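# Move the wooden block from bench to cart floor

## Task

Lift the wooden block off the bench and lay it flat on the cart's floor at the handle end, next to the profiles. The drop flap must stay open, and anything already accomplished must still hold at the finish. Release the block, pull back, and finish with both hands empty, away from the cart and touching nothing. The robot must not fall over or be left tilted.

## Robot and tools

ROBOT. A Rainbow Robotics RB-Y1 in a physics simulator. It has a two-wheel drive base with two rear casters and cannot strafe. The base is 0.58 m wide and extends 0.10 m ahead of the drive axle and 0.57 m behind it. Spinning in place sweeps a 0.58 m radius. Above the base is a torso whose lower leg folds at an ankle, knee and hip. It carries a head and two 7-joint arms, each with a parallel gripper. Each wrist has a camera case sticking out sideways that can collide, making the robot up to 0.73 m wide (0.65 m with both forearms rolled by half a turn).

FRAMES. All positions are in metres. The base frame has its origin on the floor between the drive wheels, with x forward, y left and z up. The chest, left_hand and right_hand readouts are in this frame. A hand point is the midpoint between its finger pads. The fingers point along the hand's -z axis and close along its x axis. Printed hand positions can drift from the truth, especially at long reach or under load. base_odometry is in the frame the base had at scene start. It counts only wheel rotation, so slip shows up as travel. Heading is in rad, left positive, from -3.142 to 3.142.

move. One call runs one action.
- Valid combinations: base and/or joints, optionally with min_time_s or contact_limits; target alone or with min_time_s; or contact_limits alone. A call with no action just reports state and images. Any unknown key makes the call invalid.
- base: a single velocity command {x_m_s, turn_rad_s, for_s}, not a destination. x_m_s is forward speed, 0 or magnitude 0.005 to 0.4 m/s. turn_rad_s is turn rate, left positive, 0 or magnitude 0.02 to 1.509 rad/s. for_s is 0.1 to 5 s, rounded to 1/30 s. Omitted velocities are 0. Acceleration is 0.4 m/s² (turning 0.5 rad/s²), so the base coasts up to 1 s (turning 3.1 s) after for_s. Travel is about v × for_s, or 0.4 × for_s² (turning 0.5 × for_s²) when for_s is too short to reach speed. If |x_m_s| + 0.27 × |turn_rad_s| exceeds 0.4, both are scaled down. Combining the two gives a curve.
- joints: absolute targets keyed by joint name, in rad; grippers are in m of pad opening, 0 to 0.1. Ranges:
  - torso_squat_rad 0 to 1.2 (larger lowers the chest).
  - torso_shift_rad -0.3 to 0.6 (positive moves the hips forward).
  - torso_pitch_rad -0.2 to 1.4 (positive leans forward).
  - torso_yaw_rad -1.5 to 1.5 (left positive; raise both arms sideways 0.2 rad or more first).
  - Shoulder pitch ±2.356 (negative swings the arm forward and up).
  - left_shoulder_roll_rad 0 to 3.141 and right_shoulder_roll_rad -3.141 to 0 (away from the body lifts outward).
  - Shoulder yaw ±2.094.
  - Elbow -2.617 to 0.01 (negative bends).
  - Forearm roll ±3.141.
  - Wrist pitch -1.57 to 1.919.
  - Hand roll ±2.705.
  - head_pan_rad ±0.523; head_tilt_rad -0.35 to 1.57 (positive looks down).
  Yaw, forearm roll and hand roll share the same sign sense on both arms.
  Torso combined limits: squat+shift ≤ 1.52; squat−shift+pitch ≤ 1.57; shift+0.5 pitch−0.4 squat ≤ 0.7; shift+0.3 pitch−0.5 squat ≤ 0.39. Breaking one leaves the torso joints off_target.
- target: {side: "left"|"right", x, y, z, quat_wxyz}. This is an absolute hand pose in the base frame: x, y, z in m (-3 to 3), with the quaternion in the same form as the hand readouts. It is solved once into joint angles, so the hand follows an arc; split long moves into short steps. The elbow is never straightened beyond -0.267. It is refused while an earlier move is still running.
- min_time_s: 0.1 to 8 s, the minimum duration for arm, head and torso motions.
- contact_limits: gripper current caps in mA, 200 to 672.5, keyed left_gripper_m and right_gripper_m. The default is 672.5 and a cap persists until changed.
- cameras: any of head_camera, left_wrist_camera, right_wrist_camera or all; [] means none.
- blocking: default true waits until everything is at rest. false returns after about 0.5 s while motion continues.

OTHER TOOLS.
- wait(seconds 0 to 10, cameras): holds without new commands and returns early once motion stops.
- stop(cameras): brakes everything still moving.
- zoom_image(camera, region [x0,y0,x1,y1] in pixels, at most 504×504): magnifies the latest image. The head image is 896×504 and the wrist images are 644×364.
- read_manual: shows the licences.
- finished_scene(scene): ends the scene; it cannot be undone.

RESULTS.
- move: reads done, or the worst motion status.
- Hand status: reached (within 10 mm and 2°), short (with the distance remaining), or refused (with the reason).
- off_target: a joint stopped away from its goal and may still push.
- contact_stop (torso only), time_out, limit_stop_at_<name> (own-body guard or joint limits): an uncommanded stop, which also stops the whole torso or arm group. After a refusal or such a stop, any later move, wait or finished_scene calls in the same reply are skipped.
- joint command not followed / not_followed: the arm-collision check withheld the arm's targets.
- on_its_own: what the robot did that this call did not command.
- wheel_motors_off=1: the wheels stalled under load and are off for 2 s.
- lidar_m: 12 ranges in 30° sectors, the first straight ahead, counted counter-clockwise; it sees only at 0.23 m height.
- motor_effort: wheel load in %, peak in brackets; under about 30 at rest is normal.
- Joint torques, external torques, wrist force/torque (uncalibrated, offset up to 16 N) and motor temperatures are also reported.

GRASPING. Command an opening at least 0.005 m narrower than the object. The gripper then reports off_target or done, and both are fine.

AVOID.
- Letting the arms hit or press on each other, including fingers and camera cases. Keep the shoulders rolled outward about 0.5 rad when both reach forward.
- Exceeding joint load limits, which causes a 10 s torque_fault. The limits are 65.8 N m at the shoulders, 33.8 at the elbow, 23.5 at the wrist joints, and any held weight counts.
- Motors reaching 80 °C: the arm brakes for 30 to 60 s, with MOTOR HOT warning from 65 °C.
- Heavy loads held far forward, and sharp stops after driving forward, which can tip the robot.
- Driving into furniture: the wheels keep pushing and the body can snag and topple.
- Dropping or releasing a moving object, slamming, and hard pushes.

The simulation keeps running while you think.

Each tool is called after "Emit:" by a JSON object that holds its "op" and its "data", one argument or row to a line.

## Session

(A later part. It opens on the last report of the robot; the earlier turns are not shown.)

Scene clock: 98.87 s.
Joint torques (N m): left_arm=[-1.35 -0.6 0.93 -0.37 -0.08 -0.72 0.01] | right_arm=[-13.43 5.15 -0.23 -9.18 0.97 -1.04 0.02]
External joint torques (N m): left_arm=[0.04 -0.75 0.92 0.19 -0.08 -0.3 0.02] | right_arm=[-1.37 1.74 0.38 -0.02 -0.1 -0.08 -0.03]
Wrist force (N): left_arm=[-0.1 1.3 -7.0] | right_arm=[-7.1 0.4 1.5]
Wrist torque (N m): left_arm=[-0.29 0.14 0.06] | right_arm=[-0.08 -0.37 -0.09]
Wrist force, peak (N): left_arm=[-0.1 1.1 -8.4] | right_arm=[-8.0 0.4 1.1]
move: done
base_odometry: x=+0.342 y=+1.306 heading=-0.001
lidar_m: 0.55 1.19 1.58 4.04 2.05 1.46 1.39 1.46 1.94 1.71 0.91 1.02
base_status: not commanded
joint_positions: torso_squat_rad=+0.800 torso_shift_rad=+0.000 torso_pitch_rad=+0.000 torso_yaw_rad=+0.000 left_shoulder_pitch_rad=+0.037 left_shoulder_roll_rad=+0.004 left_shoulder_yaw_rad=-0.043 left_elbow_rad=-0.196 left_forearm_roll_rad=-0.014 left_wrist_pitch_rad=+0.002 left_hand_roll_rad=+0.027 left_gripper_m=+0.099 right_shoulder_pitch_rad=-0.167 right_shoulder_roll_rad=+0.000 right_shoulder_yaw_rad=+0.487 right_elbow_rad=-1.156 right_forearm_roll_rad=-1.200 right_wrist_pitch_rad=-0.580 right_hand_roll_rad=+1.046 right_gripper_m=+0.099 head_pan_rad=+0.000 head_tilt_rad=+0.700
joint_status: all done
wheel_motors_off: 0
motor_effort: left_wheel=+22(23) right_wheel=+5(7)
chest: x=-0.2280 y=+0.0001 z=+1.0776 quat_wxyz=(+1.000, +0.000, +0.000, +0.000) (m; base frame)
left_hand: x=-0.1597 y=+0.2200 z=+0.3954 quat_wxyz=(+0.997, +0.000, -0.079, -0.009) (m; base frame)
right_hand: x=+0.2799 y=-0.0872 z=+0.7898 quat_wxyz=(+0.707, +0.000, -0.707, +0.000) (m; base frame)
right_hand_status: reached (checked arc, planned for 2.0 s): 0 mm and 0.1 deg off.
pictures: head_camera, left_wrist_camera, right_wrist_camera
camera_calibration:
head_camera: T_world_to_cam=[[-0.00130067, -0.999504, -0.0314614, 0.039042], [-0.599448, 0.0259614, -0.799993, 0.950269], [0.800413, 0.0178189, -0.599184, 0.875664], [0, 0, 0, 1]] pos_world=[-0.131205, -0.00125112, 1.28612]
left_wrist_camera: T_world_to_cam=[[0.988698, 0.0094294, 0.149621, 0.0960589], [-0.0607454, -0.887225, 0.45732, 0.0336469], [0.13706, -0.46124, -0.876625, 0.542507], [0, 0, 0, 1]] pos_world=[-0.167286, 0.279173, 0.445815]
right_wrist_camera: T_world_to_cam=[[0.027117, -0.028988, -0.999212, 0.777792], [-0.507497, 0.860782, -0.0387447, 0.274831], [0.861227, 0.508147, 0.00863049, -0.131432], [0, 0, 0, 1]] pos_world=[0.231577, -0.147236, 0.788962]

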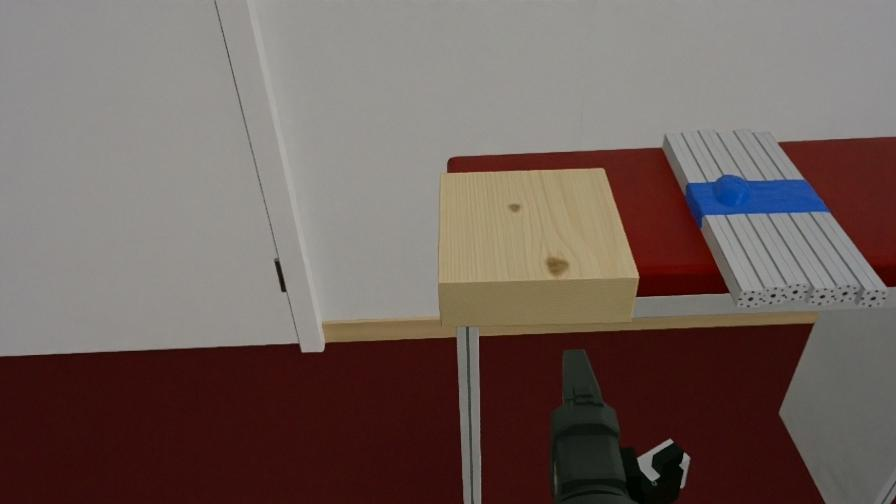

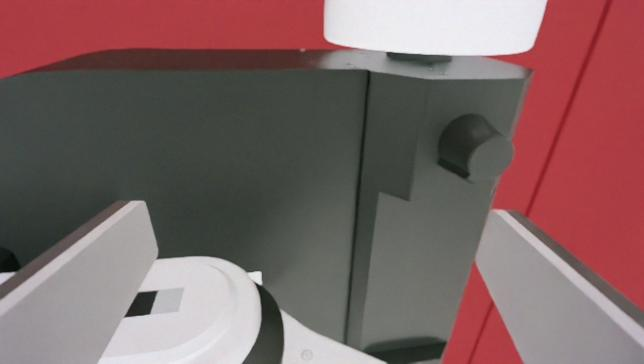

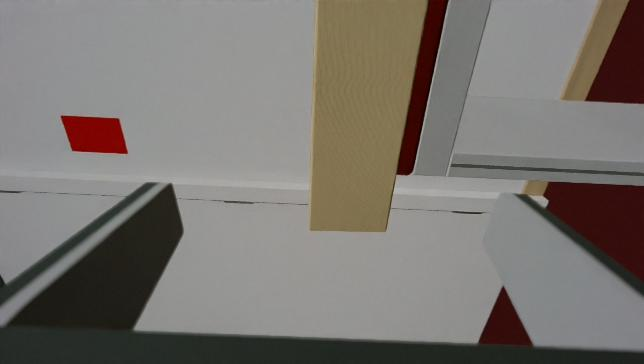

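Emit:
{"op": "move", "data": {
  "target": {"side":"right","x":0.28,"y":-0.085,"z":0.767,"quat_wxyz":[0.7071,0,-0.7071,0]}
}}

Emit:
{"op": "move", "data": {
  "base": {"x_m_s":0.12,"for_s":1.0},
  "cameras": ["head_camera","right_wrist_camera"]
}}

Scene clock: 103.40 s.
Joint torques (N m): left_arm=[-1.28 -0.91 0.55 -0.49 -0.02 -0.69 0.03] | right_arm=[-13.32 3.99 -0.26 -9.16 1.07 -1.06 0.32]
External joint torques (N m): left_arm=[0.1 -1.05 0.54 0.07 -0.02 -0.27 0.04] | right_arm=[-0.81 0.84 0.56 -0.57 -0.02 0.12 0.27]
Wrist force (N): left_arm=[-0.6 1.0 -7.5] | right_arm=[-7.7 0.1 1.1]
Wrist torque (N m): left_arm=[-0.26 0.06 0.09] | right_arm=[-0.05 -0.49 -0.14]
Wrist force, peak (N): left_arm=[-0.1 1.6 -8.4] | right_arm=[-8.4 -0.2 1.4]
move: done
base_odometry: x=+0.342 y=+1.306 heading=-0.001
lidar_m: 0.54 1.19 1.58 4.03 2.05 1.46 1.39 1.46 1.95 1.71 0.91 1.01
base_status: not commanded
joint_positions: torso_squat_rad=+0.800 torso_shift_rad=+0.000 torso_pitch_rad=+0.000 torso_yaw_rad=+0.000 left_shoulder_pitch_rad=+0.037 left_shoulder_roll_rad=+0.004 left_shoulder_yaw_rad=-0.043 left_elbow_rad=-0.196 left_forearm_roll_rad=-0.014 left_wrist_pitch_rad=+0.002 left_hand_roll_rad=+0.027 left_gripper_m=+0.099 right_shoulder_pitch_rad=-0.228 right_shoulder_roll_rad=-0.001 right_shoulder_yaw_rad=+0.531 right_elbow_rad=-0.997 right_forearm_roll_rad=-1.146 right_wrist_pitch_rad=-0.661 right_hand_roll_rad=+0.909 right_gripper_m=+0.099 head_pan_rad=+0.000 head_tilt_rad=+0.700
joint_status: all done
wheel_motors_off: 0
motor_effort: left_wheel=+22(23) right_wheel=+4(7)
chest: x=-0.2280 y=+0.0001 z=+1.0776 quat_wxyz=(+1.000, +0.000, +0.000, +0.000) (m; base frame)
left_hand: x=-0.1597 y=+0.2200 z=+0.3954 quat_wxyz=(+0.997, +0.000, -0.079, -0.009) (m; base frame)
right_hand: x=+0.2799 y=-0.0854 z=+0.7672 quat_wxyz=(+0.708, +0.000, -0.706, +0.000) (m; base frame)
right_hand_status: reached (checked arc, planned for 0.5 s): 0 mm and 0.2 deg off.
camera_calibration:
head_camera: T_world_to_cam=[[-0.00130067, -0.999504, -0.0314614, 0.039042], [-0.599448, 0.0259614, -0.799993, 0.950269], [0.800413, 0.0178189, -0.599184, 0.875664], [0, 0, 0, 1]] pos_world=[-0.131205, -0.00125112, 1.28612]
left_wrist_camera: T_world_to_cam=[[0.988705, 0.00951659, 0.149575, 0.0960551], [-0.0606477, -0.887224, 0.457335, 0.033745], [0.137059, -0.46124, -0.876625, 0.542553], [0, 0, 0, 1]] pos_world=[-0.167285, 0.279273, 0.445815]
right_wrist_camera: T_world_to_cam=[[0.0234671, -0.0297148, -0.999283, 0.756346], [-0.50703, 0.861112, -0.0375132, 0.271274], [0.861609, 0.507546, 0.00514151, -0.129606], [0, 0, 0, 1]] pos_world=[0.231464, -0.145342, 0.766647]

Scene clock: 105.10 s.
Joint torques (N m): left_arm=[-1.12 -0.86 0.74 -0.43 -0.03 -0.67 0.02] | right_arm=[-13.13 4.63 -0.18 -9.33 1.02 -1.12 0.16]
External joint torques (N m): left_arm=[0.26 -1.01 0.73 0.12 -0.03 -0.25 0.02] | right_arm=[-0.61 1.48 0.64 -0.74 -0.07 0.07 0.11]
Wrist force (N): left_arm=[0.0 1.3 -7.2] | right_arm=[-6.9 0.6 1.2]
Wrist torque (N m): left_arm=[-0.28 0.12 0.10] | right_arm=[-0.12 -0.35 -0.11]
Wrist force, peak (N): left_arm=[-0.3 1.6 -8.3] | right_arm=[-8.0 0.9 1.4]
move: done
base_odometry: x=+0.462 y=+1.305 heading=-0.003
lidar_m: 0.42 1.06 1.43 3.63 2.25 1.59 1.52 1.58 2.11 1.23 0.84 0.99
base_status: done (sent for 1 of 1 s)
joint_positions: torso_squat_rad=+0.800 torso_shift_rad=+0.000 torso_pitch_rad=+0.000 torso_yaw_rad=+0.000 left_shoulder_pitch_rad=+0.037 left_shoulder_roll_rad=+0.004 left_shoulder_yaw_rad=-0.043 left_elbow_rad=-0.196 left_forearm_roll_rad=-0.014 left_wrist_pitch_rad=+0.002 left_hand_roll_rad=+0.027 left_gripper_m=+0.099 right_shoulder_pitch_rad=-0.228 right_shoulder_roll_rad=-0.001 right_shoulder_yaw_rad=+0.531 right_elbow_rad=-0.997 right_forearm_roll_rad=-1.146 right_wrist_pitch_rad=-0.661 right_hand_roll_rad=+0.909 right_gripper_m=+0.099 head_pan_rad=+0.000 head_tilt_rad=+0.700
joint_status: not commanded
wheel_motors_off: 0
motor_effort: left_wheel=-10(51) right_wheel=+11(41)
chest: x=-0.2280 y=+0.0001 z=+1.0776 quat_wxyz=(+1.000, +0.000, +0.000, +0.000) (m; base frame)
left_hand: x=-0.1597 y=+0.2200 z=+0.3954 quat_wxyz=(+0.997, +0.000, -0.079, -0.009) (m; base frame)
right_hand: x=+0.2799 y=-0.0853 z=+0.7672 quat_wxyz=(+0.708, +0.000, -0.706, +0.000) (m; base frame)
pictures: head_camera, right_wrist_camera
camera_calibration:
head_camera: T_world_to_cam=[[-0.00130483, -0.999504, -0.0314619, 0.0390422], [-0.59956, 0.0259618, -0.799908, 0.950206], [0.800329, 0.0178195, -0.599297, 0.875718], [0, 0, 0, 1]] pos_world=[-0.131105, -0.00125112, 1.28612]
right_wrist_camera: T_world_to_cam=[[0.0234711, -0.0297106, -0.999283, 0.756346], [-0.507147, 0.861043, -0.0375123, 0.27129], [0.86154, 0.507664, 0.00514196, -0.129574], [0, 0, 0, 1]] pos_world=[0.231465, -0.145341, 0.766647]

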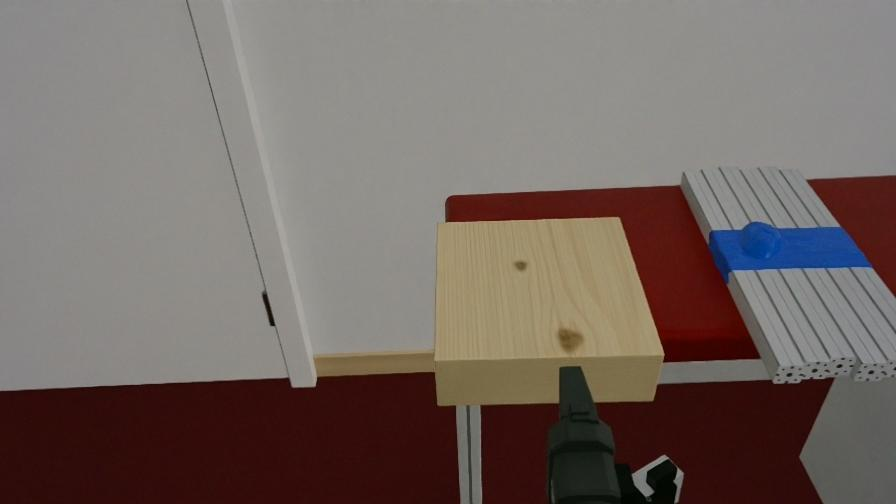

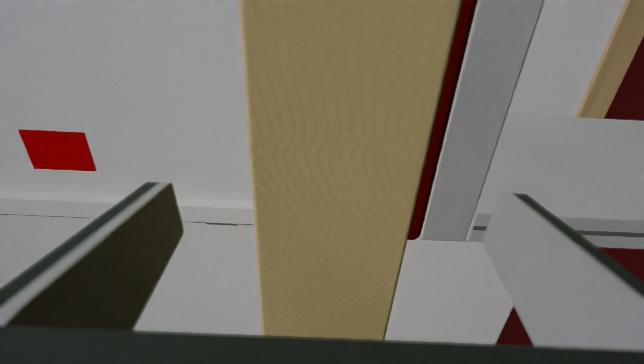

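Emit:
{"op": "move", "data": {
  "base": {"x_m_s":0.08,"for_s":0.96},
  "cameras": ["head_camera","right_wrist_camera"]
}}

Emit:
{"op": "zoom_image", "data": {
  "camera": "head_camera",
  "region": [400, 204, 720, 504]
}}

Scene clock: 109.07 s.
Joint torques (N m): left_arm=[-1.23 -0.76 0.53 -0.48 0 -0.61 0] | right_arm=[-12.79 4.55 -0.27 -9.2 1.2 -1.07 0.25]
External joint torques (N m): left_arm=[0.15 -0.91 0.52 0.07 0 -0.19 0.01] | right_arm=[-0.27 1.4 0.55 -0.61 0.11 0.11 0.2]
Wrist force (N): left_arm=[0.2 1.7 -7.9] | right_arm=[-7.0 0.8 1.2]
Wrist torque (N m): left_arm=[-0.33 0.17 0.11] | right_arm=[-0.11 -0.35 -0.10]
Wrist force, peak (N): left_arm=[-0.2 1.6 -8.6] | right_arm=[-7.9 0.9 1.3]
move: done
base_odometry: x=+0.539 y=+1.305 heading=-0.003
lidar_m: 0.35 0.99 1.31 3.37 2.36 1.67 1.59 1.67 2.21 1.26 0.79 1.02
base_status: done (sent for 0.97 of 0.97 s)
joint_positions: torso_squat_rad=+0.800 torso_shift_rad=+0.000 torso_pitch_rad=+0.000 torso_yaw_rad=+0.000 left_shoulder_pitch_rad=+0.037 left_shoulder_roll_rad=+0.004 left_shoulder_yaw_rad=-0.043 left_elbow_rad=-0.196 left_forearm_roll_rad=-0.014 left_wrist_pitch_rad=+0.002 left_hand_roll_rad=+0.027 left_gripper_m=+0.099 right_shoulder_pitch_rad=-0.228 right_shoulder_roll_rad=-0.001 right_shoulder_yaw_rad=+0.531 right_elbow_rad=-0.997 right_forearm_roll_rad=-1.146 right_wrist_pitch_rad=-0.661 right_hand_roll_rad=+0.909 right_gripper_m=+0.099 head_pan_rad=+0.000 head_tilt_rad=+0.700
joint_status: not commanded
wheel_motors_off: 0
motor_effort: left_wheel=-13(28) right_wheel=+10(36)
chest: x=-0.2279 y=+0.0001 z=+1.0776 quat_wxyz=(+1.000, +0.000, +0.000, +0.000) (m; base frame)
left_hand: x=-0.1597 y=+0.2200 z=+0.3954 quat_wxyz=(+0.997, +0.000, -0.079, -0.009) (m; base frame)
right_hand: x=+0.2800 y=-0.0853 z=+0.7672 quat_wxyz=(+0.708, +0.000, -0.706, +0.000) (m; base frame)
pictures: head_camera, right_wrist_camera
camera_calibration:
head_camera: T_world_to_cam=[[-0.00130568, -0.999504, -0.031463, 0.0390435], [-0.59956, 0.0259632, -0.799908, 0.950206], [0.800329, 0.0178195, -0.599297, 0.875718], [0, 0, 0, 1]] pos_world=[-0.131105, -0.00125112, 1.28612]
right_wrist_camera: T_world_to_cam=[[0.0234711, -0.0297106, -0.999283, 0.756344], [-0.507147, 0.861043, -0.0375123, 0.271341], [0.86154, 0.507664, 0.00514196, -0.12966], [0, 0, 0, 1]] pos_world=[0.231565, -0.145341, 0.766647]

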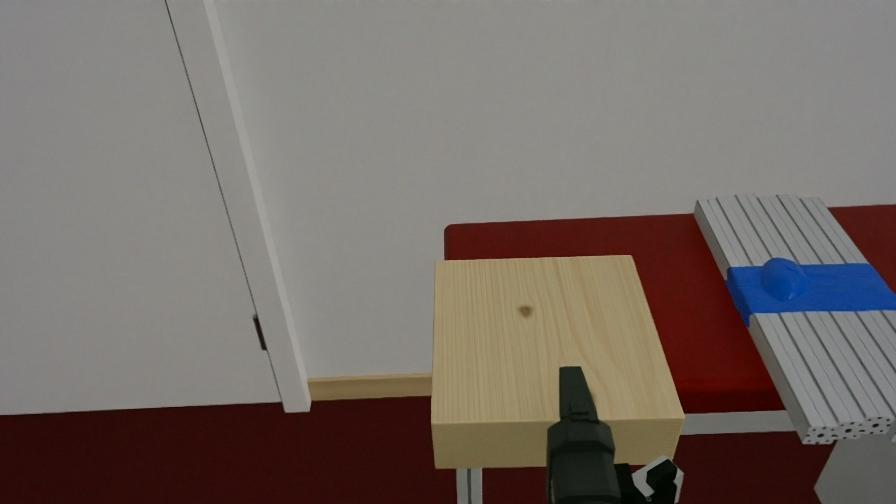

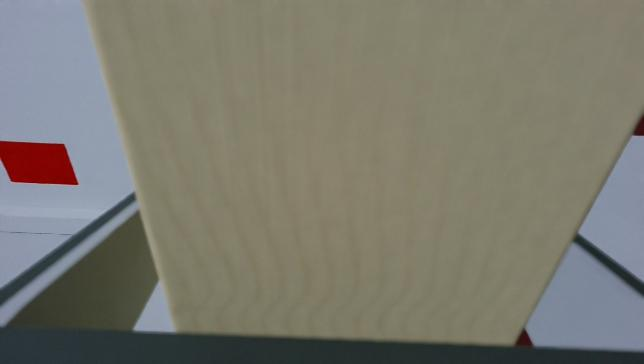

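Scaled by 1.575 from the camera's 896x504 image, which has a finer 1280x720 frame.

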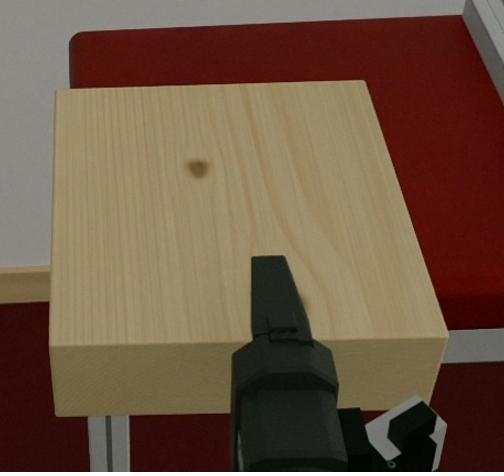

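Emit:
{"op": "move", "data": {
  "joints": {"right_gripper_m":0.03},
  "cameras": ["head_camera","right_wrist_camera"]
}}

Scene clock: 111.60 s.
Joint torques (N m): left_arm=[-1.42 -0.95 0.62 -0.47 -0.09 -0.54 -0.03] | right_arm=[-13.15 4.47 -0.14 -9.53 1.16 -1.26 0.3]
External joint torques (N m): left_arm=[-0.04 -1.1 0.61 0.09 -0.09 -0.12 -0.03] | right_arm=[-0.64 1.32 0.67 -0.94 0.06 -0.08 0.25]
Wrist force (N): left_arm=[-0.4 1.0 -7.1] | right_arm=[-9.0 0.2 0.7]
Wrist torque (N m): left_arm=[-0.29 0.12 0.10] | right_arm=[-0.07 -0.69 -0.26]
Wrist force, peak (N): left_arm=[-0.1 1.3 -8.4] | right_arm=[-10.2 0.3 1.1]
move: off_target
base_odometry: x=+0.539 y=+1.305 heading=-0.003
lidar_m: 0.34 0.99 1.31 3.36 2.38 1.68 1.59 1.65 2.20 1.26 0.80 1.03
base_status: not commanded
joint_positions: torso_squat_rad=+0.800 torso_shift_rad=+0.000 torso_pitch_rad=+0.000 torso_yaw_rad=+0.000 left_shoulder_pitch_rad=+0.037 left_shoulder_roll_rad=+0.004 left_shoulder_yaw_rad=-0.043 left_elbow_rad=-0.196 left_forearm_roll_rad=-0.014 left_wrist_pitch_rad=+0.002 left_hand_roll_rad=+0.027 left_gripper_m=+0.099 right_shoulder_pitch_rad=-0.228 right_shoulder_roll_rad=-0.001 right_shoulder_yaw_rad=+0.531 right_elbow_rad=-0.997 right_forearm_roll_rad=-1.146 right_wrist_pitch_rad=-0.661 right_hand_roll_rad=+0.909 right_gripper_m=+0.075 head_pan_rad=+0.000 head_tilt_rad=+0.700
joint_status: right_gripper_m off_target (ended at +0.075, target +0.030)
wheel_motors_off: 0
motor_effort: left_wheel=-13(13) right_wheel=+11(13)
chest: x=-0.2279 y=+0.0001 z=+1.0776 quat_wxyz=(+1.000, +0.000, +0.000, +0.000) (m; base frame)
left_hand: x=-0.1597 y=+0.2200 z=+0.3954 quat_wxyz=(+0.997, +0.000, -0.079, -0.009) (m; base frame)
right_hand: x=+0.2799 y=-0.0853 z=+0.7672 quat_wxyz=(+0.708, +0.000, -0.706, +0.000) (m; base frame)
pictures: head_camera, right_wrist_camera
camera_calibration:
head_camera: T_world_to_cam=[[-0.00130568, -0.999504, -0.031463, 0.0390435], [-0.59956, 0.0259632, -0.799908, 0.950206], [0.800329, 0.0178195, -0.599297, 0.875718], [0, 0, 0, 1]] pos_world=[-0.131105, -0.00125112, 1.28612]
right_wrist_camera: T_world_to_cam=[[0.0233845, -0.0297605, -0.999283, 0.756257], [-0.507151, 0.861041, -0.0375114, 0.271337], [0.86154, 0.507664, 0.00504197, -0.129582], [0, 0, 0, 1]] pos_world=[0.231564, -0.145341, 0.766546]

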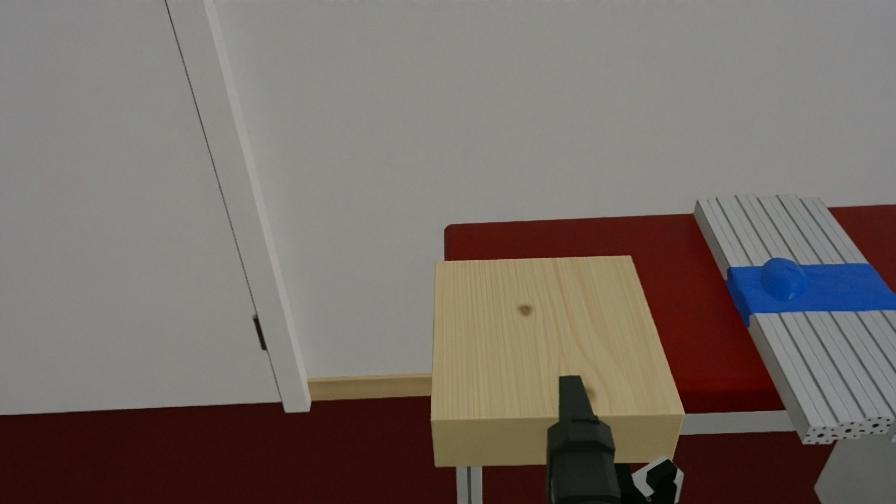

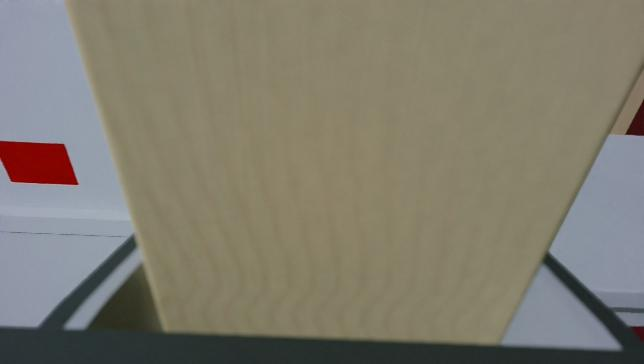

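Emit:
{"op": "move", "data": {
  "target": {"side":"right","x":0.300,"y":-0.085,"z":0.835,"quat_wxyz":[0.8039,0,-0.5948,0]},
  "min_time_s": 2,
  "cameras": ["head_camera"]
}}

Emit:
{"op": "move", "data": {
  "target": {"side":"right","x":0.342,"y":-0.085,"z":0.895,"quat_wxyz":[0.887,0,-0.4617,0]},
  "min_time_s": 2,
  "cameras": ["head_camera","right_wrist_camera"]
}}

Scene clock: 121.10 s.
Joint torques (N m): left_arm=[-1.23 -0.72 0.71 -0.54 -0.08 -0.62 -0.09] | right_arm=[-19.92 3.79 -2.5 -18.23 2.85 3.53 0.39]
External joint torques (N m): left_arm=[0.14 -0.87 0.7 0.01 -0.08 -0.2 -0.08] | right_arm=[-6.55 0.77 -1.14 -8.37 1.96 2.43 0.34]
Wrist force (N): left_arm=[-0.1 0.9 -7.6] | right_arm=[-20.7 1.1 -8.1]
Wrist torque (N m): left_arm=[-0.23 0.12 0.03] | right_arm=[-0.30 0.29 -0.42]
Wrist force, peak (N): left_arm=[0.2 0.9 -8.4] | right_arm=[-28.0 2.7 1.0]
move: done
base_odometry: x=+0.539 y=+1.305 heading=-0.003
lidar_m: 0.34 0.99 1.32 3.36 2.36 1.69 1.59 1.67 2.21 1.26 0.79 1.03
base_status: not commanded
joint_positions: torso_squat_rad=+0.800 torso_shift_rad=+0.000 torso_pitch_rad=+0.000 torso_yaw_rad=+0.000 left_shoulder_pitch_rad=+0.037 left_shoulder_roll_rad=+0.004 left_shoulder_yaw_rad=-0.043 left_elbow_rad=-0.196 left_forearm_roll_rad=-0.014 left_wrist_pitch_rad=+0.002 left_hand_roll_rad=+0.027 left_gripper_m=+0.099 right_shoulder_pitch_rad=-0.220 right_shoulder_roll_rad=-0.042 right_shoulder_yaw_rad=+0.459 right_elbow_rad=-1.558 right_forearm_roll_rad=-2.406 right_wrist_pitch_rad=-0.698 right_hand_roll_rad=+2.228 right_gripper_m=+0.074 head_pan_rad=+0.000 head_tilt_rad=+0.700
joint_status: all done
wheel_motors_off: 0
motor_effort: left_wheel=-12(13) right_wheel=+11(13)
chest: x=-0.2278 y=+0.0001 z=+1.0776 quat_wxyz=(+1.000, +0.000, +0.000, +0.000) (m; base frame)
left_hand: x=-0.1597 y=+0.2200 z=+0.3954 quat_wxyz=(+0.997, +0.000, -0.079, -0.009) (m; base frame)
right_hand: x=+0.2994 y=-0.0851 z=+0.8330 quat_wxyz=(+0.804, -0.001, -0.594, +0.000) (m; base frame)
right_hand_status: reached (checked arc, planned for 2.0 s): 2 mm and 0.1 deg off.
pictures: head_camera
camera_calibration:
head_camera: T_world_to_cam=[[-0.00137432, -0.999501, -0.0315418, 0.0391334], [-0.599786, 0.0260624, -0.799736, 0.949996], [0.800159, 0.0178193, -0.599523, 0.875767], [0, 0, 0, 1]] pos_world=[-0.130905, -0.00125082, 1.28602]

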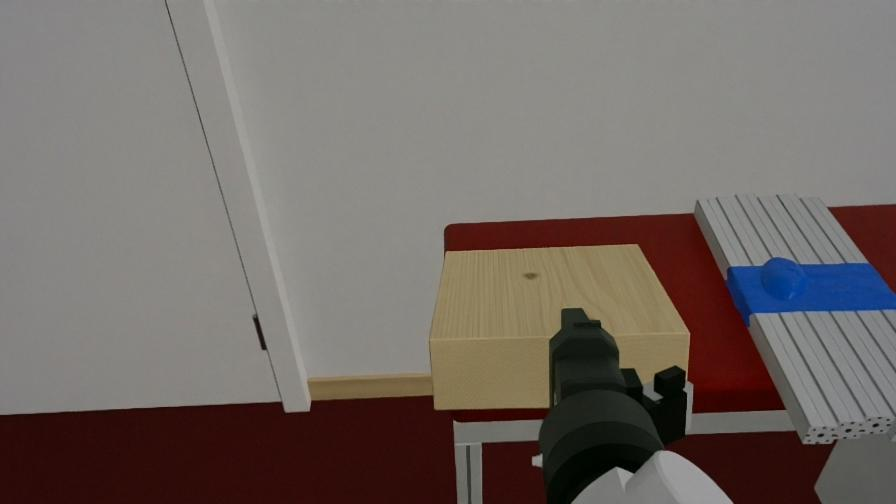

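Scene clock: 123.43 s.
Joint torques (N m): left_arm=[-1.35 -0.8 0.49 -0.54 0.02 -0.63 -0.06] | right_arm=[-32.8 3.3 -5.06 -19.77 2.39 6.1 -0.36]
External joint torques (N m): left_arm=[0.01 -0.95 0.48 0.01 0.02 -0.21 -0.05] | right_arm=[-14.67 3.04 -2.93 -10.66 1.79 4.78 -0.4]
Wrist force (N): left_arm=[-0.5 1.1 -7.6] | right_arm=[-21.0 1.2 -14.4]
Wrist torque (N m): left_arm=[-0.22 0.09 0.07] | right_arm=[-0.56 1.17 0.44]
Wrist force, peak (N): left_arm=[0.2 2.1 -8.4] | right_arm=[-26.3 1.5 -11.9]
move: done
base_odometry: x=+0.539 y=+1.305 heading=-0.003
lidar_m: 0.34 0.99 1.29 3.35 2.35 1.69 1.59 1.65 2.21 1.26 0.81 1.03
base_status: not commanded
joint_positions: torso_squat_rad=+0.800 torso_shift_rad=+0.000 torso_pitch_rad=+0.001 torso_yaw_rad=+0.000 left_shoulder_pitch_rad=+0.037 left_shoulder_roll_rad=+0.004 left_shoulder_yaw_rad=-0.043 left_elbow_rad=-0.196 left_forearm_roll_rad=-0.014 left_wrist_pitch_rad=+0.002 left_hand_roll_rad=+0.027 left_gripper_m=+0.099 right_shoulder_pitch_rad=-0.583 right_shoulder_roll_rad=-0.037 right_shoulder_yaw_rad=+0.279 right_elbow_rad=-1.542 right_forearm_roll_rad=-2.933 right_wrist_pitch_rad=-1.194 right_hand_roll_rad=+2.634 right_gripper_m=+0.074 head_pan_rad=+0.000 head_tilt_rad=+0.700
joint_status: all done
wheel_motors_off: 0
motor_effort: left_wheel=-11(12) right_wheel=+13(13)
chest: x=-0.2277 y=+0.0001 z=+1.0776 quat_wxyz=(+1.000, +0.000, +0.000, +0.000) (m; base frame)
left_hand: x=-0.1598 y=+0.2200 z=+0.3954 quat_wxyz=(+0.997, +0.000, -0.079, -0.009) (m; base frame)
right_hand: x=+0.3411 y=-0.0860 z=+0.8917 quat_wxyz=(+0.889, -0.001, -0.459, +0.000) (m; base frame)
right_hand_status: reached (checked arc, planned for 2.0 s): 4 mm and 0.4 deg off.
pictures: head_camera, right_wrist_camera
camera_calibration:
head_camera: T_world_to_cam=[[-0.00132482, -0.999504, -0.0314614, 0.0390365], [-0.600073, 0.025962, -0.799524, 0.949807], [0.799944, 0.0178199, -0.599809, 0.875948], [0, 0, 0, 1]] pos_world=[-0.130705, -0.00125112, 1.28602]
right_wrist_camera: T_world_to_cam=[[-0.557478, -0.0296323, -0.829663, 0.926149], [-0.433744, 0.862515, 0.260641, 0.0168253], [0.707874, 0.505163, -0.493686, 0.314324], [0, 0, 0, 1]] pos_world=[0.301103, -0.145853, 0.919184]

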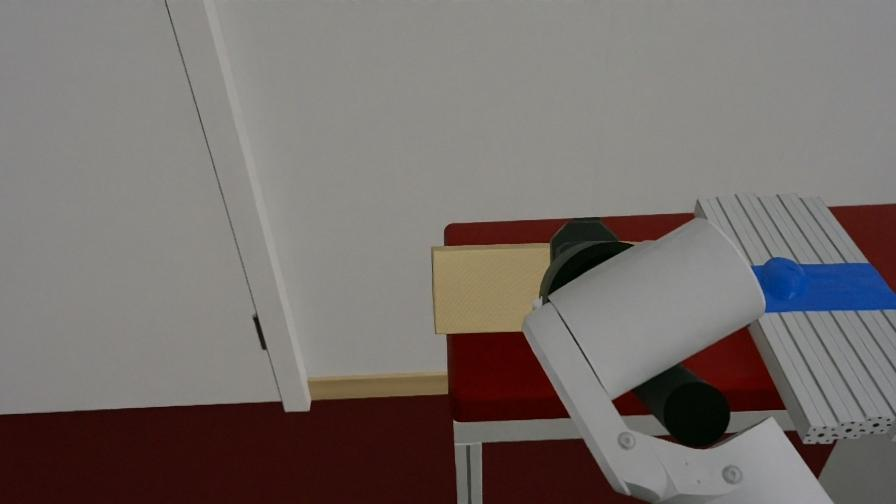

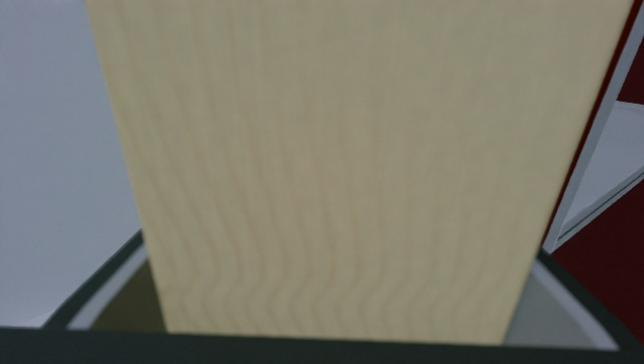

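Emit:
{"op": "move", "data": {
  "target": {"side":"right","x":0.342,"y":-0.085,"z":1.01,"quat_wxyz":[0.887,0,-0.4617,0]},
  "min_time_s": 2.5,
  "cameras": ["head_camera","right_wrist_camera"]
}}

Scene clock: 128.00 s.
Joint torques (N m): left_arm=[-1.04 -0.66 0.43 -0.32 -0.14 -0.58 0] | right_arm=[-35.38 -4.32 -5.89 -19.43 2.4 6.84 -0.14]
External joint torques (N m): left_arm=[0.32 -0.82 0.42 0.22 -0.15 -0.16 0.01] | right_arm=[-15.72 -2.48 -3.3 -11.73 1.82 5.46 -0.18]
Wrist force (N): left_arm=[-0.3 1.4 -7.6] | right_arm=[-23.3 1.1 -15.2]
Wrist torque (N m): left_arm=[-0.30 0.12 0.07] | right_arm=[-0.34 1.49 0.37]
Wrist force, peak (N): left_arm=[0.2 2.4 -8.6] | right_arm=[-24.1 1.1 -15.9]
move: done
base_odometry: x=+0.539 y=+1.305 heading=-0.003
lidar_m: 0.35 0.99 1.31 3.37 2.35 1.68 1.59 1.66 2.20 1.26 0.80 1.03
base_status: not commanded
joint_positions: torso_squat_rad=+0.800 torso_shift_rad=+0.000 torso_pitch_rad=+0.001 torso_yaw_rad=+0.000 left_shoulder_pitch_rad=+0.037 left_shoulder_roll_rad=+0.004 left_shoulder_yaw_rad=-0.043 left_elbow_rad=-0.196 left_forearm_roll_rad=-0.014 left_wrist_pitch_rad=+0.002 left_hand_roll_rad=+0.027 left_gripper_m=+0.099 right_shoulder_pitch_rad=-0.814 right_shoulder_roll_rad=-0.062 right_shoulder_yaw_rad=+0.191 right_elbow_rad=-1.662 right_forearm_roll_rad=-3.026 right_wrist_pitch_rad=-1.516 right_hand_roll_rad=+2.705 right_gripper_m=+0.074 head_pan_rad=+0.000 head_tilt_rad=+0.700
joint_status: all done
wheel_motors_off: 0
motor_effort: left_wheel=-12(12) right_wheel=+10(13)
chest: x=-0.2277 y=+0.0001 z=+1.0776 quat_wxyz=(+1.000, +0.000, +0.000, +0.000) (m; base frame)
left_hand: x=-0.1598 y=+0.2200 z=+0.3954 quat_wxyz=(+0.997, +0.000, -0.079, -0.009) (m; base frame)
right_hand: x=+0.3414 y=-0.0854 z=+1.0066 quat_wxyz=(+0.889, -0.001, -0.459, +0.000) (m; base frame)
right_hand_status: reached (checked arc, planned for 2.5 s): 3 mm and 0.4 deg off.
pictures: head_camera, right_wrist_camera
camera_calibration:
head_camera: T_world_to_cam=[[-0.00132482, -0.999504, -0.0314614, 0.0390365], [-0.600073, 0.025962, -0.799524, 0.949807], [0.799944, 0.0178199, -0.599809, 0.875948], [0, 0, 0, 1]] pos_world=[-0.130705, -0.00125112, 1.28602]
right_wrist_camera: T_world_to_cam=[[-0.55754, -0.029043, -0.829642, 1.02174], [-0.433946, 0.862171, 0.261441, -0.0143299], [0.7077, 0.505784, -0.493298, 0.370272], [0, 0, 0, 1]] pos_world=[0.301403, -0.145248, 1.03408]

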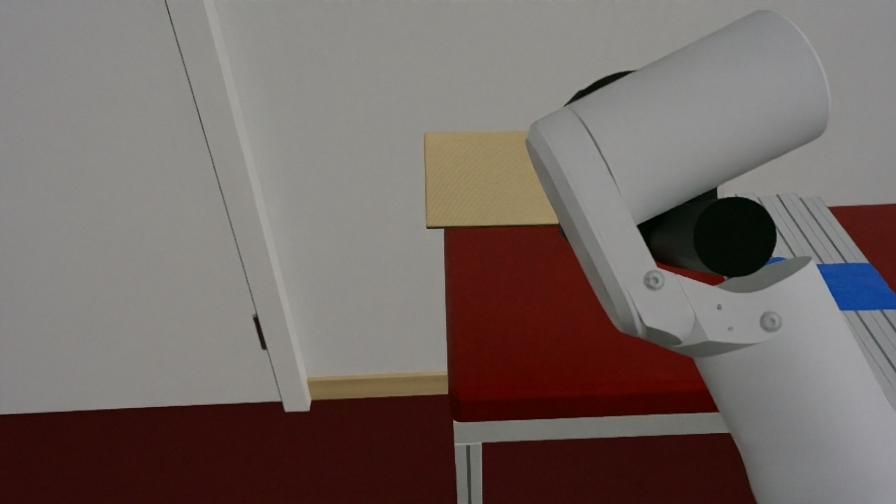

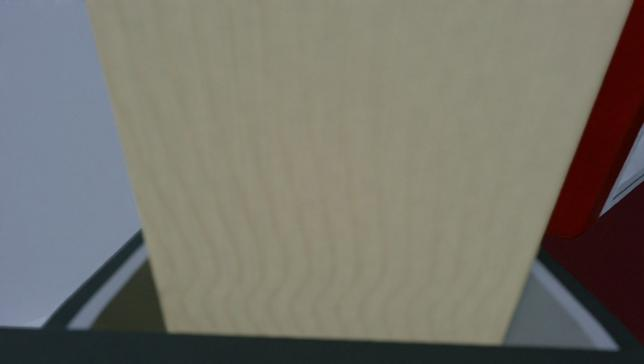

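Emit:
{"op": "move", "data": {
  "base": {"x_m_s":-0.2,"for_s":2.4},
  "cameras": ["head_camera"]
}}

Emit:
{"op": "move", "data": {
  "joints": {"right_shoulder_pitch_rad":-0.4,"right_shoulder_roll_rad":-0.1,"right_shoulder_yaw_rad":0.0,"right_elbow_rad":-0.6,"right_forearm_roll_rad":-2.7,"right_wrist_pitch_rad":0.0,"right_hand_roll_rad":2.69},
  "min_time_s": 4,
  "cameras": ["head_camera","right_wrist_camera"]
}}

Scene clock: 139.47 s.
Joint torques (N m): left_arm=[-1.66 -0.72 0.8 -0.46 -0.05 -0.66 -0.03] | right_arm=[-34.47 -3.62 -5.72 -18.8 2.78 6.96 -0.12]
External joint torques (N m): left_arm=[-0.31 -0.87 0.79 0.09 -0.06 -0.24 -0.03] | right_arm=[-14.81 -1.78 -3.12 -11.09 2.21 5.6 -0.17]
Wrist force (N): left_arm=[-0.2 1.4 -7.6] | right_arm=[-22.7 1.8 -14.8]
Wrist torque (N m): left_arm=[-0.29 0.15 0.06] | right_arm=[-0.34 1.50 0.37]
Wrist force, peak (N): left_arm=[-0.4 1.1 -8.4] | right_arm=[-24.7 -0.1 -16.2]
move: done
base_odometry: x=+0.059 y=+1.307 heading=-0.005
lidar_m: 0.83 1.44 1.93 4.30 1.66 1.17 1.11 1.16 1.56 3.89 1.38 1.12
base_status: done (sent for 2.4 of 2.4 s)
joint_positions: torso_squat_rad=+0.800 torso_shift_rad=+0.000 torso_pitch_rad=+0.001 torso_yaw_rad=+0.000 left_shoulder_pitch_rad=+0.037 left_shoulder_roll_rad=+0.004 left_shoulder_yaw_rad=-0.043 left_elbow_rad=-0.196 left_forearm_roll_rad=-0.014 left_wrist_pitch_rad=+0.002 left_hand_roll_rad=+0.027 left_gripper_m=+0.099 right_shoulder_pitch_rad=-0.814 right_shoulder_roll_rad=-0.062 right_shoulder_yaw_rad=+0.191 right_elbow_rad=-1.662 right_forearm_roll_rad=-3.026 right_wrist_pitch_rad=-1.516 right_hand_roll_rad=+2.705 right_gripper_m=+0.074 head_pan_rad=+0.000 head_tilt_rad=+0.700
joint_status: not commanded
wheel_motors_off: 0
motor_effort: left_wheel=-16(29) right_wheel=+16(40)
chest: x=-0.2276 y=+0.0001 z=+1.0777 quat_wxyz=(+1.000, +0.000, +0.000, +0.000) (m; base frame)
left_hand: x=-0.1600 y=+0.2200 z=+0.3954 quat_wxyz=(+0.997, +0.000, -0.079, -0.009) (m; base frame)
right_hand: x=+0.3416 y=-0.0854 z=+1.0067 quat_wxyz=(+0.889, -0.001, -0.459, +0.000) (m; base frame)
pictures: head_camera
camera_calibration:
head_camera: T_world_to_cam=[[-0.00131205, -0.9995, -0.0316031, 0.0392207], [-0.600188, 0.0260651, -0.799434, 0.949796], [0.799858, 0.0179189, -0.599922, 0.875922], [0, 0, 0, 1]] pos_world=[-0.130506, -0.00125106, 1.28602]

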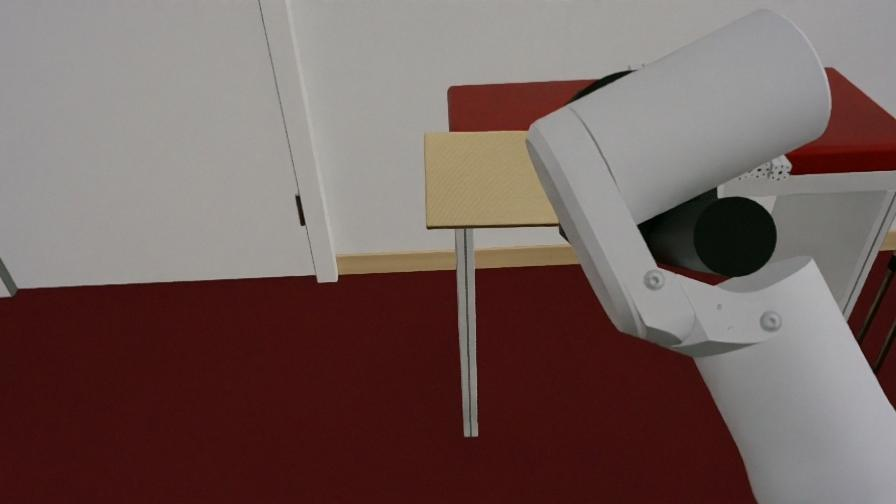

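Scene clock: 143.77 s.
Joint torques (N m): left_arm=[-1.88 -0.97 0.54 -0.48 -0.08 -0.71 0.03] | right_arm=[-27.48 -5.7 -3.9 -18.99 -0.54 6.54 -0.6]
External joint torques (N m): left_arm=[-0.53 -1.13 0.53 0.07 -0.09 -0.29 0.04] | right_arm=[-12.51 -2.37 -3.21 -11.4 -0.47 5.25 -0.64]
Wrist force (N): left_arm=[-0.1 1.1 -7.9] | right_arm=[-23.2 4.2 -15.2]
Wrist torque (N m): left_arm=[-0.33 0.12 0.08] | right_arm=[-0.32 1.51 0.37]
Wrist force, peak (N): left_arm=[-0.5 1.4 -8.5] | right_arm=[-24.6 4.4 -15.0]
move: done
base_odometry: x=+0.059 y=+1.307 heading=-0.005
lidar_m: 0.82 1.45 1.93 4.30 1.65 1.16 1.12 1.17 1.54 3.87 1.38 1.10
base_status: not commanded
joint_positions: torso_squat_rad=+0.800 torso_shift_rad=+0.000 torso_pitch_rad=+0.001 torso_yaw_rad=+0.000 left_shoulder_pitch_rad=+0.037 left_shoulder_roll_rad=+0.004 left_shoulder_yaw_rad=-0.043 left_elbow_rad=-0.196 left_forearm_roll_rad=-0.014 left_wrist_pitch_rad=+0.002 left_hand_roll_rad=+0.027 left_gripper_m=+0.099 right_shoulder_pitch_rad=-0.397 right_shoulder_roll_rad=-0.099 right_shoulder_yaw_rad=+0.001 right_elbow_rad=-0.597 right_forearm_roll_rad=-2.700 right_wrist_pitch_rad=-0.001 right_hand_roll_rad=+2.690 right_gripper_m=+0.074 head_pan_rad=+0.000 head_tilt_rad=+0.700
joint_status: all done
wheel_motors_off: 0
motor_effort: left_wheel=-16(17) right_wheel=+15(17)
chest: x=-0.2276 y=+0.0000 z=+1.0777 quat_wxyz=(+1.000, +0.000, +0.000, +0.000) (m; base frame)
left_hand: x=-0.1600 y=+0.2200 z=+0.3954 quat_wxyz=(+0.997, +0.000, -0.079, -0.009) (m; base frame)
right_hand: x=+0.2898 y=-0.2341 z=+0.6153 quat_wxyz=(+0.881, -0.027, -0.467, +0.066) (m; base frame)
pictures: head_camera, right_wrist_camera
camera_calibration:
head_camera: T_world_to_cam=[[-0.00131205, -0.9995, -0.0316031, 0.0392207], [-0.600188, 0.0260651, -0.799434, 0.949796], [0.799858, 0.0179189, -0.599922, 0.875922], [0, 0, 0, 1]] pos_world=[-0.130506, -0.00125106, 1.28602]
right_wrist_camera: T_world_to_cam=[[-0.529699, -0.169647, -0.831047, 0.623912], [-0.518225, 0.84038, 0.158758, 0.276327], [0.671462, 0.514764, -0.533063, 0.326085], [0, 0, 0, 1]] pos_world=[0.254732, -0.294232, 0.648455]

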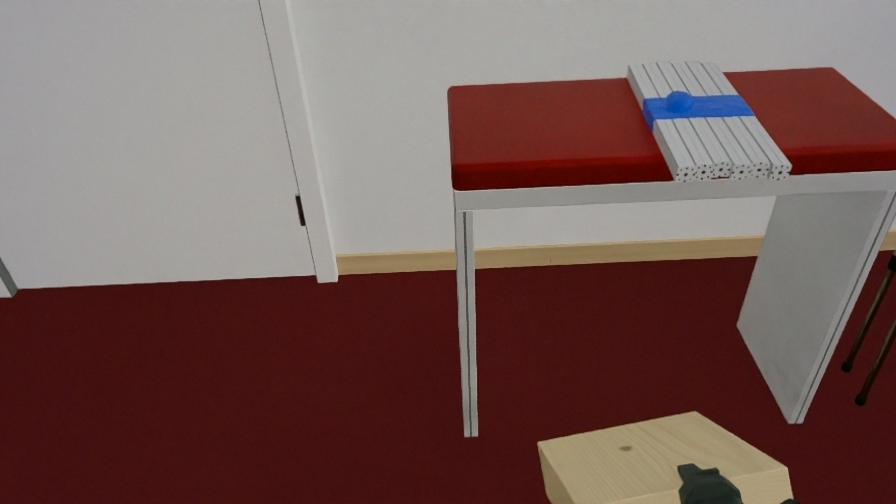

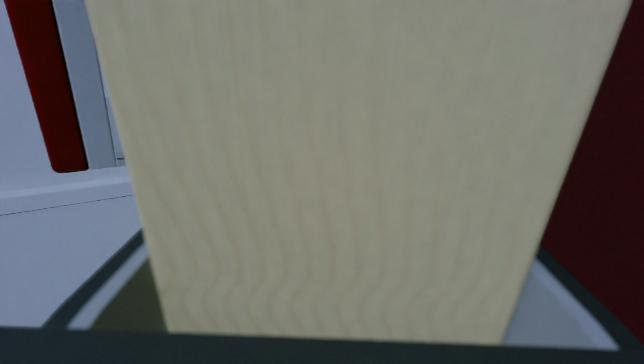

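Emit:
{"op": "move", "data": {
  "joints": {"right_forearm_roll_rad":0.0,"right_hand_roll_rad":0.0},
  "min_time_s": 4
}}

Emit:
{"op": "move", "data": {
  "base": {"turn_rad_s":-0.5,"for_s":3.13}
}}

Emit:
{"op": "move", "data": {
  "base": {"x_m_s":0.3,"for_s":4.8}
}}

Scene clock: 150.77 s.
Joint torques (N m): left_arm=[-1.81 -0.69 0.96 -0.57 -0.18 -0.68 -0.06] | right_arm=[-27.35 -6.21 -3.32 -18.9 -0.3 -7.34 -0.51]
External joint torques (N m): left_arm=[-0.46 -0.85 0.95 -0.03 -0.18 -0.25 -0.05] | right_arm=[-12.26 -2.58 -2.73 -11.21 -0.49 -5.73 -0.55]
Wrist force (N): left_arm=[0.1 1.1 -7.8] | right_arm=[-23.1 4.5 -15.2]
Wrist torque (N m): left_arm=[-0.29 0.18 0.08] | right_arm=[-0.19 1.46 0.36]
Wrist force, peak (N): left_arm=[-0.5 1.1 -8.5] | right_arm=[-23.6 4.6 -15.5]
move: done
base_odometry: x=+0.059 y=+1.307 heading=-0.005
lidar_m: 0.84 1.45 1.92 4.29 1.65 1.17 1.10 1.17 1.54 3.88 1.39 1.12
base_status: not commanded
joint_positions: torso_squat_rad=+0.800 torso_shift_rad=+0.000 torso_pitch_rad=+0.001 torso_yaw_rad=+0.000 left_shoulder_pitch_rad=+0.037 left_shoulder_roll_rad=+0.004 left_shoulder_yaw_rad=-0.043 left_elbow_rad=-0.196 left_forearm_roll_rad=-0.014 left_wrist_pitch_rad=+0.002 left_hand_roll_rad=+0.027 left_gripper_m=+0.099 right_shoulder_pitch_rad=-0.397 right_shoulder_roll_rad=-0.099 right_shoulder_yaw_rad=+0.001 right_elbow_rad=-0.597 right_forearm_roll_rad=+0.000 right_wrist_pitch_rad=+0.001 right_hand_roll_rad=+0.000 right_gripper_m=+0.074 head_pan_rad=+0.000 head_tilt_rad=+0.700
joint_status: all done
wheel_motors_off: 0
motor_effort: left_wheel=-16(16) right_wheel=+15(17)
chest: x=-0.2276 y=+0.0000 z=+1.0777 quat_wxyz=(+1.000, +0.000, +0.000, +0.000) (m; base frame)
left_hand: x=-0.1600 y=+0.2200 z=+0.3954 quat_wxyz=(+0.997, +0.000, -0.079, -0.009) (m; base frame)
right_hand: x=+0.2898 y=-0.2340 z=+0.6152 quat_wxyz=(+0.881, -0.029, -0.467, +0.070) (m; base frame)
camera_calibration:
head_camera: T_world_to_cam=[[-0.00131205, -0.9995, -0.0316031, 0.0391207], [-0.600188, 0.0260651, -0.799434, 0.949799], [0.799858, 0.0179189, -0.599922, 0.875924], [0, 0, 0, 1]] pos_world=[-0.130506, -0.00135106, 1.28602]
left_wrist_camera: T_world_to_cam=[[0.988872, 0.00945986, 0.148465, 0.0968916], [-0.0601691, -0.887275, 0.4573, 0.0338362], [0.136055, -0.461144, -0.876832, 0.542492], [0, 0, 0, 1]] pos_world=[-0.167586, 0.279273, 0.445816]
right_wrist_camera: T_world_to_cam=[[-0.528836, -0.179453, -0.829535, 0.620362], [-0.523282, 0.838455, 0.152215, 0.281246], [0.668213, 0.514577, -0.53731, 0.329538], [0, 0, 0, 1]] pos_world=[0.255039, -0.29406, 0.648866]

Scene clock: 155.23 s.
Joint torques (N m): left_arm=[-1.86 -0.77 0.62 -0.61 -0.15 -0.69 -0.02] | right_arm=[-27.6 -6 -3.46 -18.81 -0.35 -7.54 -0.53]
External joint torques (N m): left_arm=[-0.51 -0.92 0.61 -0.07 -0.15 -0.27 -0.01] | right_arm=[-12.51 -2.36 -2.87 -11.11 -0.54 -5.94 -0.57]
Wrist force (N): left_arm=[-0.3 1.0 -7.9] | right_arm=[-23.3 4.8 -15.3]
Wrist torque (N m): left_arm=[-0.27 0.08 0.08] | right_arm=[-0.16 1.44 0.37]
Wrist force, peak (N): left_arm=[-0.4 1.6 -8.6] | right_arm=[-23.4 4.9 -16.0]
move: done
base_odometry: x=+0.059 y=+1.307 heading=-1.571
lidar_m: 3.77 1.40 1.12 0.83 1.45 1.93 4.29 1.67 1.19 1.12 1.13 1.53
base_status: done (sent for 3.13 of 3.13 s)
joint_positions: torso_squat_rad=+0.800 torso_shift_rad=+0.000 torso_pitch_rad=+0.001 torso_yaw_rad=+0.000 left_shoulder_pitch_rad=+0.037 left_shoulder_roll_rad=+0.004 left_shoulder_yaw_rad=-0.043 left_elbow_rad=-0.196 left_forearm_roll_rad=-0.014 left_wrist_pitch_rad=+0.002 left_hand_roll_rad=+0.027 left_gripper_m=+0.099 right_shoulder_pitch_rad=-0.397 right_shoulder_roll_rad=-0.099 right_shoulder_yaw_rad=+0.001 right_elbow_rad=-0.597 right_forearm_roll_rad=+0.000 right_wrist_pitch_rad=+0.001 right_hand_roll_rad=+0.000 right_gripper_m=+0.074 head_pan_rad=+0.000 head_tilt_rad=+0.700
joint_status: not commanded
wheel_motors_off: 0
motor_effort: left_wheel=+18(53) right_wheel=+5(51)
chest: x=-0.2276 y=+0.0000 z=+1.0777 quat_wxyz=(+1.000, +0.000, +0.000, +0.000) (m; base frame)
left_hand: x=-0.1600 y=+0.2201 z=+0.3954 quat_wxyz=(+0.997, +0.000, -0.079, -0.009) (m; base frame)
right_hand: x=+0.2898 y=-0.2340 z=+0.6152 quat_wxyz=(+0.881, -0.029, -0.467, +0.070) (m; base frame)
camera_calibration:
head_camera: T_world_to_cam=[[-0.00129426, -0.999495, -0.0317432, 0.0393032], [-0.600191, 0.0261664, -0.799428, 0.949791], [0.799855, 0.0180173, -0.599922, 0.875924], [0, 0, 0, 1]] pos_world=[-0.130506, -0.00135101, 1.28602]
left_wrist_camera: T_world_to_cam=[[0.988873, 0.00944011, 0.14846, 0.0968996], [-0.0601656, -0.887337, 0.45718, 0.0339081], [0.13605, -0.461025, -0.876896, 0.542486], [0, 0, 0, 1]] pos_world=[-0.167586, 0.279273, 0.445816]
right_wrist_camera: T_world_to_cam=[[-0.528785, -0.179347, -0.829591, 0.620398], [-0.523173, 0.838527, 0.152193, 0.281337], [0.668339, 0.514497, -0.53723, 0.329482], [0, 0, 0, 1]] pos_world=[0.255039, -0.29416, 0.648866]

Scene clock: 161.07 s.
Joint torques (N m): left_arm=[-0.83 -0.92 0.54 -0.48 -0.02 -0.65 0.04] | right_arm=[-27 -4.93 -3.11 -18.53 -0.34 -7.49 -0.42]
External joint torques (N m): left_arm=[0.52 -1.08 0.53 0.07 -0.03 -0.23 0.05] | right_arm=[-11.92 -1.3 -2.52 -10.84 -0.53 -5.89 -0.46]
Wrist force (N): left_arm=[-0.6 1.3 -7.9] | right_arm=[-22.9 4.2 -15.5]
Wrist torque (N m): left_arm=[-0.31 0.07 0.12] | right_arm=[-0.23 1.46 0.32]
Wrist force, peak (N): left_arm=[-0.5 1.8 -8.5] | right_arm=[-24.9 4.4 -14.9]
move: done
base_odometry: x=+0.058 y=-0.133 heading=-1.571
lidar_m: 3.53 1.08 0.76 0.72 0.75 1.66 4.94 1.58 1.12 1.06 1.06 1.43
base_status: done (sent for 4.8 of 4.8 s)
joint_positions: torso_squat_rad=+0.800 torso_shift_rad=+0.000 torso_pitch_rad=+0.001 torso_yaw_rad=+0.000 left_shoulder_pitch_rad=+0.037 left_shoulder_roll_rad=+0.004 left_shoulder_yaw_rad=-0.043 left_elbow_rad=-0.196 left_forearm_roll_rad=-0.014 left_wrist_pitch_rad=+0.002 left_hand_roll_rad=+0.027 left_gripper_m=+0.099 right_shoulder_pitch_rad=-0.397 right_shoulder_roll_rad=-0.099 right_shoulder_yaw_rad=+0.001 right_elbow_rad=-0.597 right_forearm_roll_rad=+0.000 right_wrist_pitch_rad=+0.001 right_hand_roll_rad=+0.000 right_gripper_m=+0.074 head_pan_rad=+0.000 head_tilt_rad=+0.700
joint_status: not commanded
wheel_motors_off: 0
motor_effort: left_wheel=+1(49) right_wheel=-1(42)
chest: x=-0.2275 y=+0.0000 z=+1.0777 quat_wxyz=(+1.000, +0.000, +0.000, +0.000) (m; base frame)
left_hand: x=-0.1598 y=+0.2201 z=+0.3954 quat_wxyz=(+0.997, +0.000, -0.079, -0.009) (m; base frame)
right_hand: x=+0.2899 y=-0.2341 z=+0.6153 quat_wxyz=(+0.881, -0.029, -0.467, +0.070) (m; base frame)
camera_calibration:
head_camera: T_world_to_cam=[[-0.00129677, -0.999495, -0.0317396, 0.0392983], [-0.600254, 0.0261636, -0.799381, 0.949722], [0.799808, 0.0180152, -0.599985, 0.876], [0, 0, 0, 1]] pos_world=[-0.130506, -0.00135101, 1.28602]
left_wrist_camera: T_world_to_cam=[[0.988838, 0.00945291, 0.148691, 0.096589], [-0.0602658, -0.887322, 0.457195, 0.0338923], [0.136259, -0.461053, -0.876849, 0.54248], [0, 0, 0, 1]] pos_world=[-0.167386, 0.279273, 0.445816]
right_wrist_camera: T_world_to_cam=[[-0.528688, -0.179421, -0.829637, 0.620435], [-0.523201, 0.838532, 0.152066, 0.281482], [0.668393, 0.514462, -0.537195, 0.329368], [0, 0, 0, 1]] pos_world=[0.25514, -0.29416, 0.648867]


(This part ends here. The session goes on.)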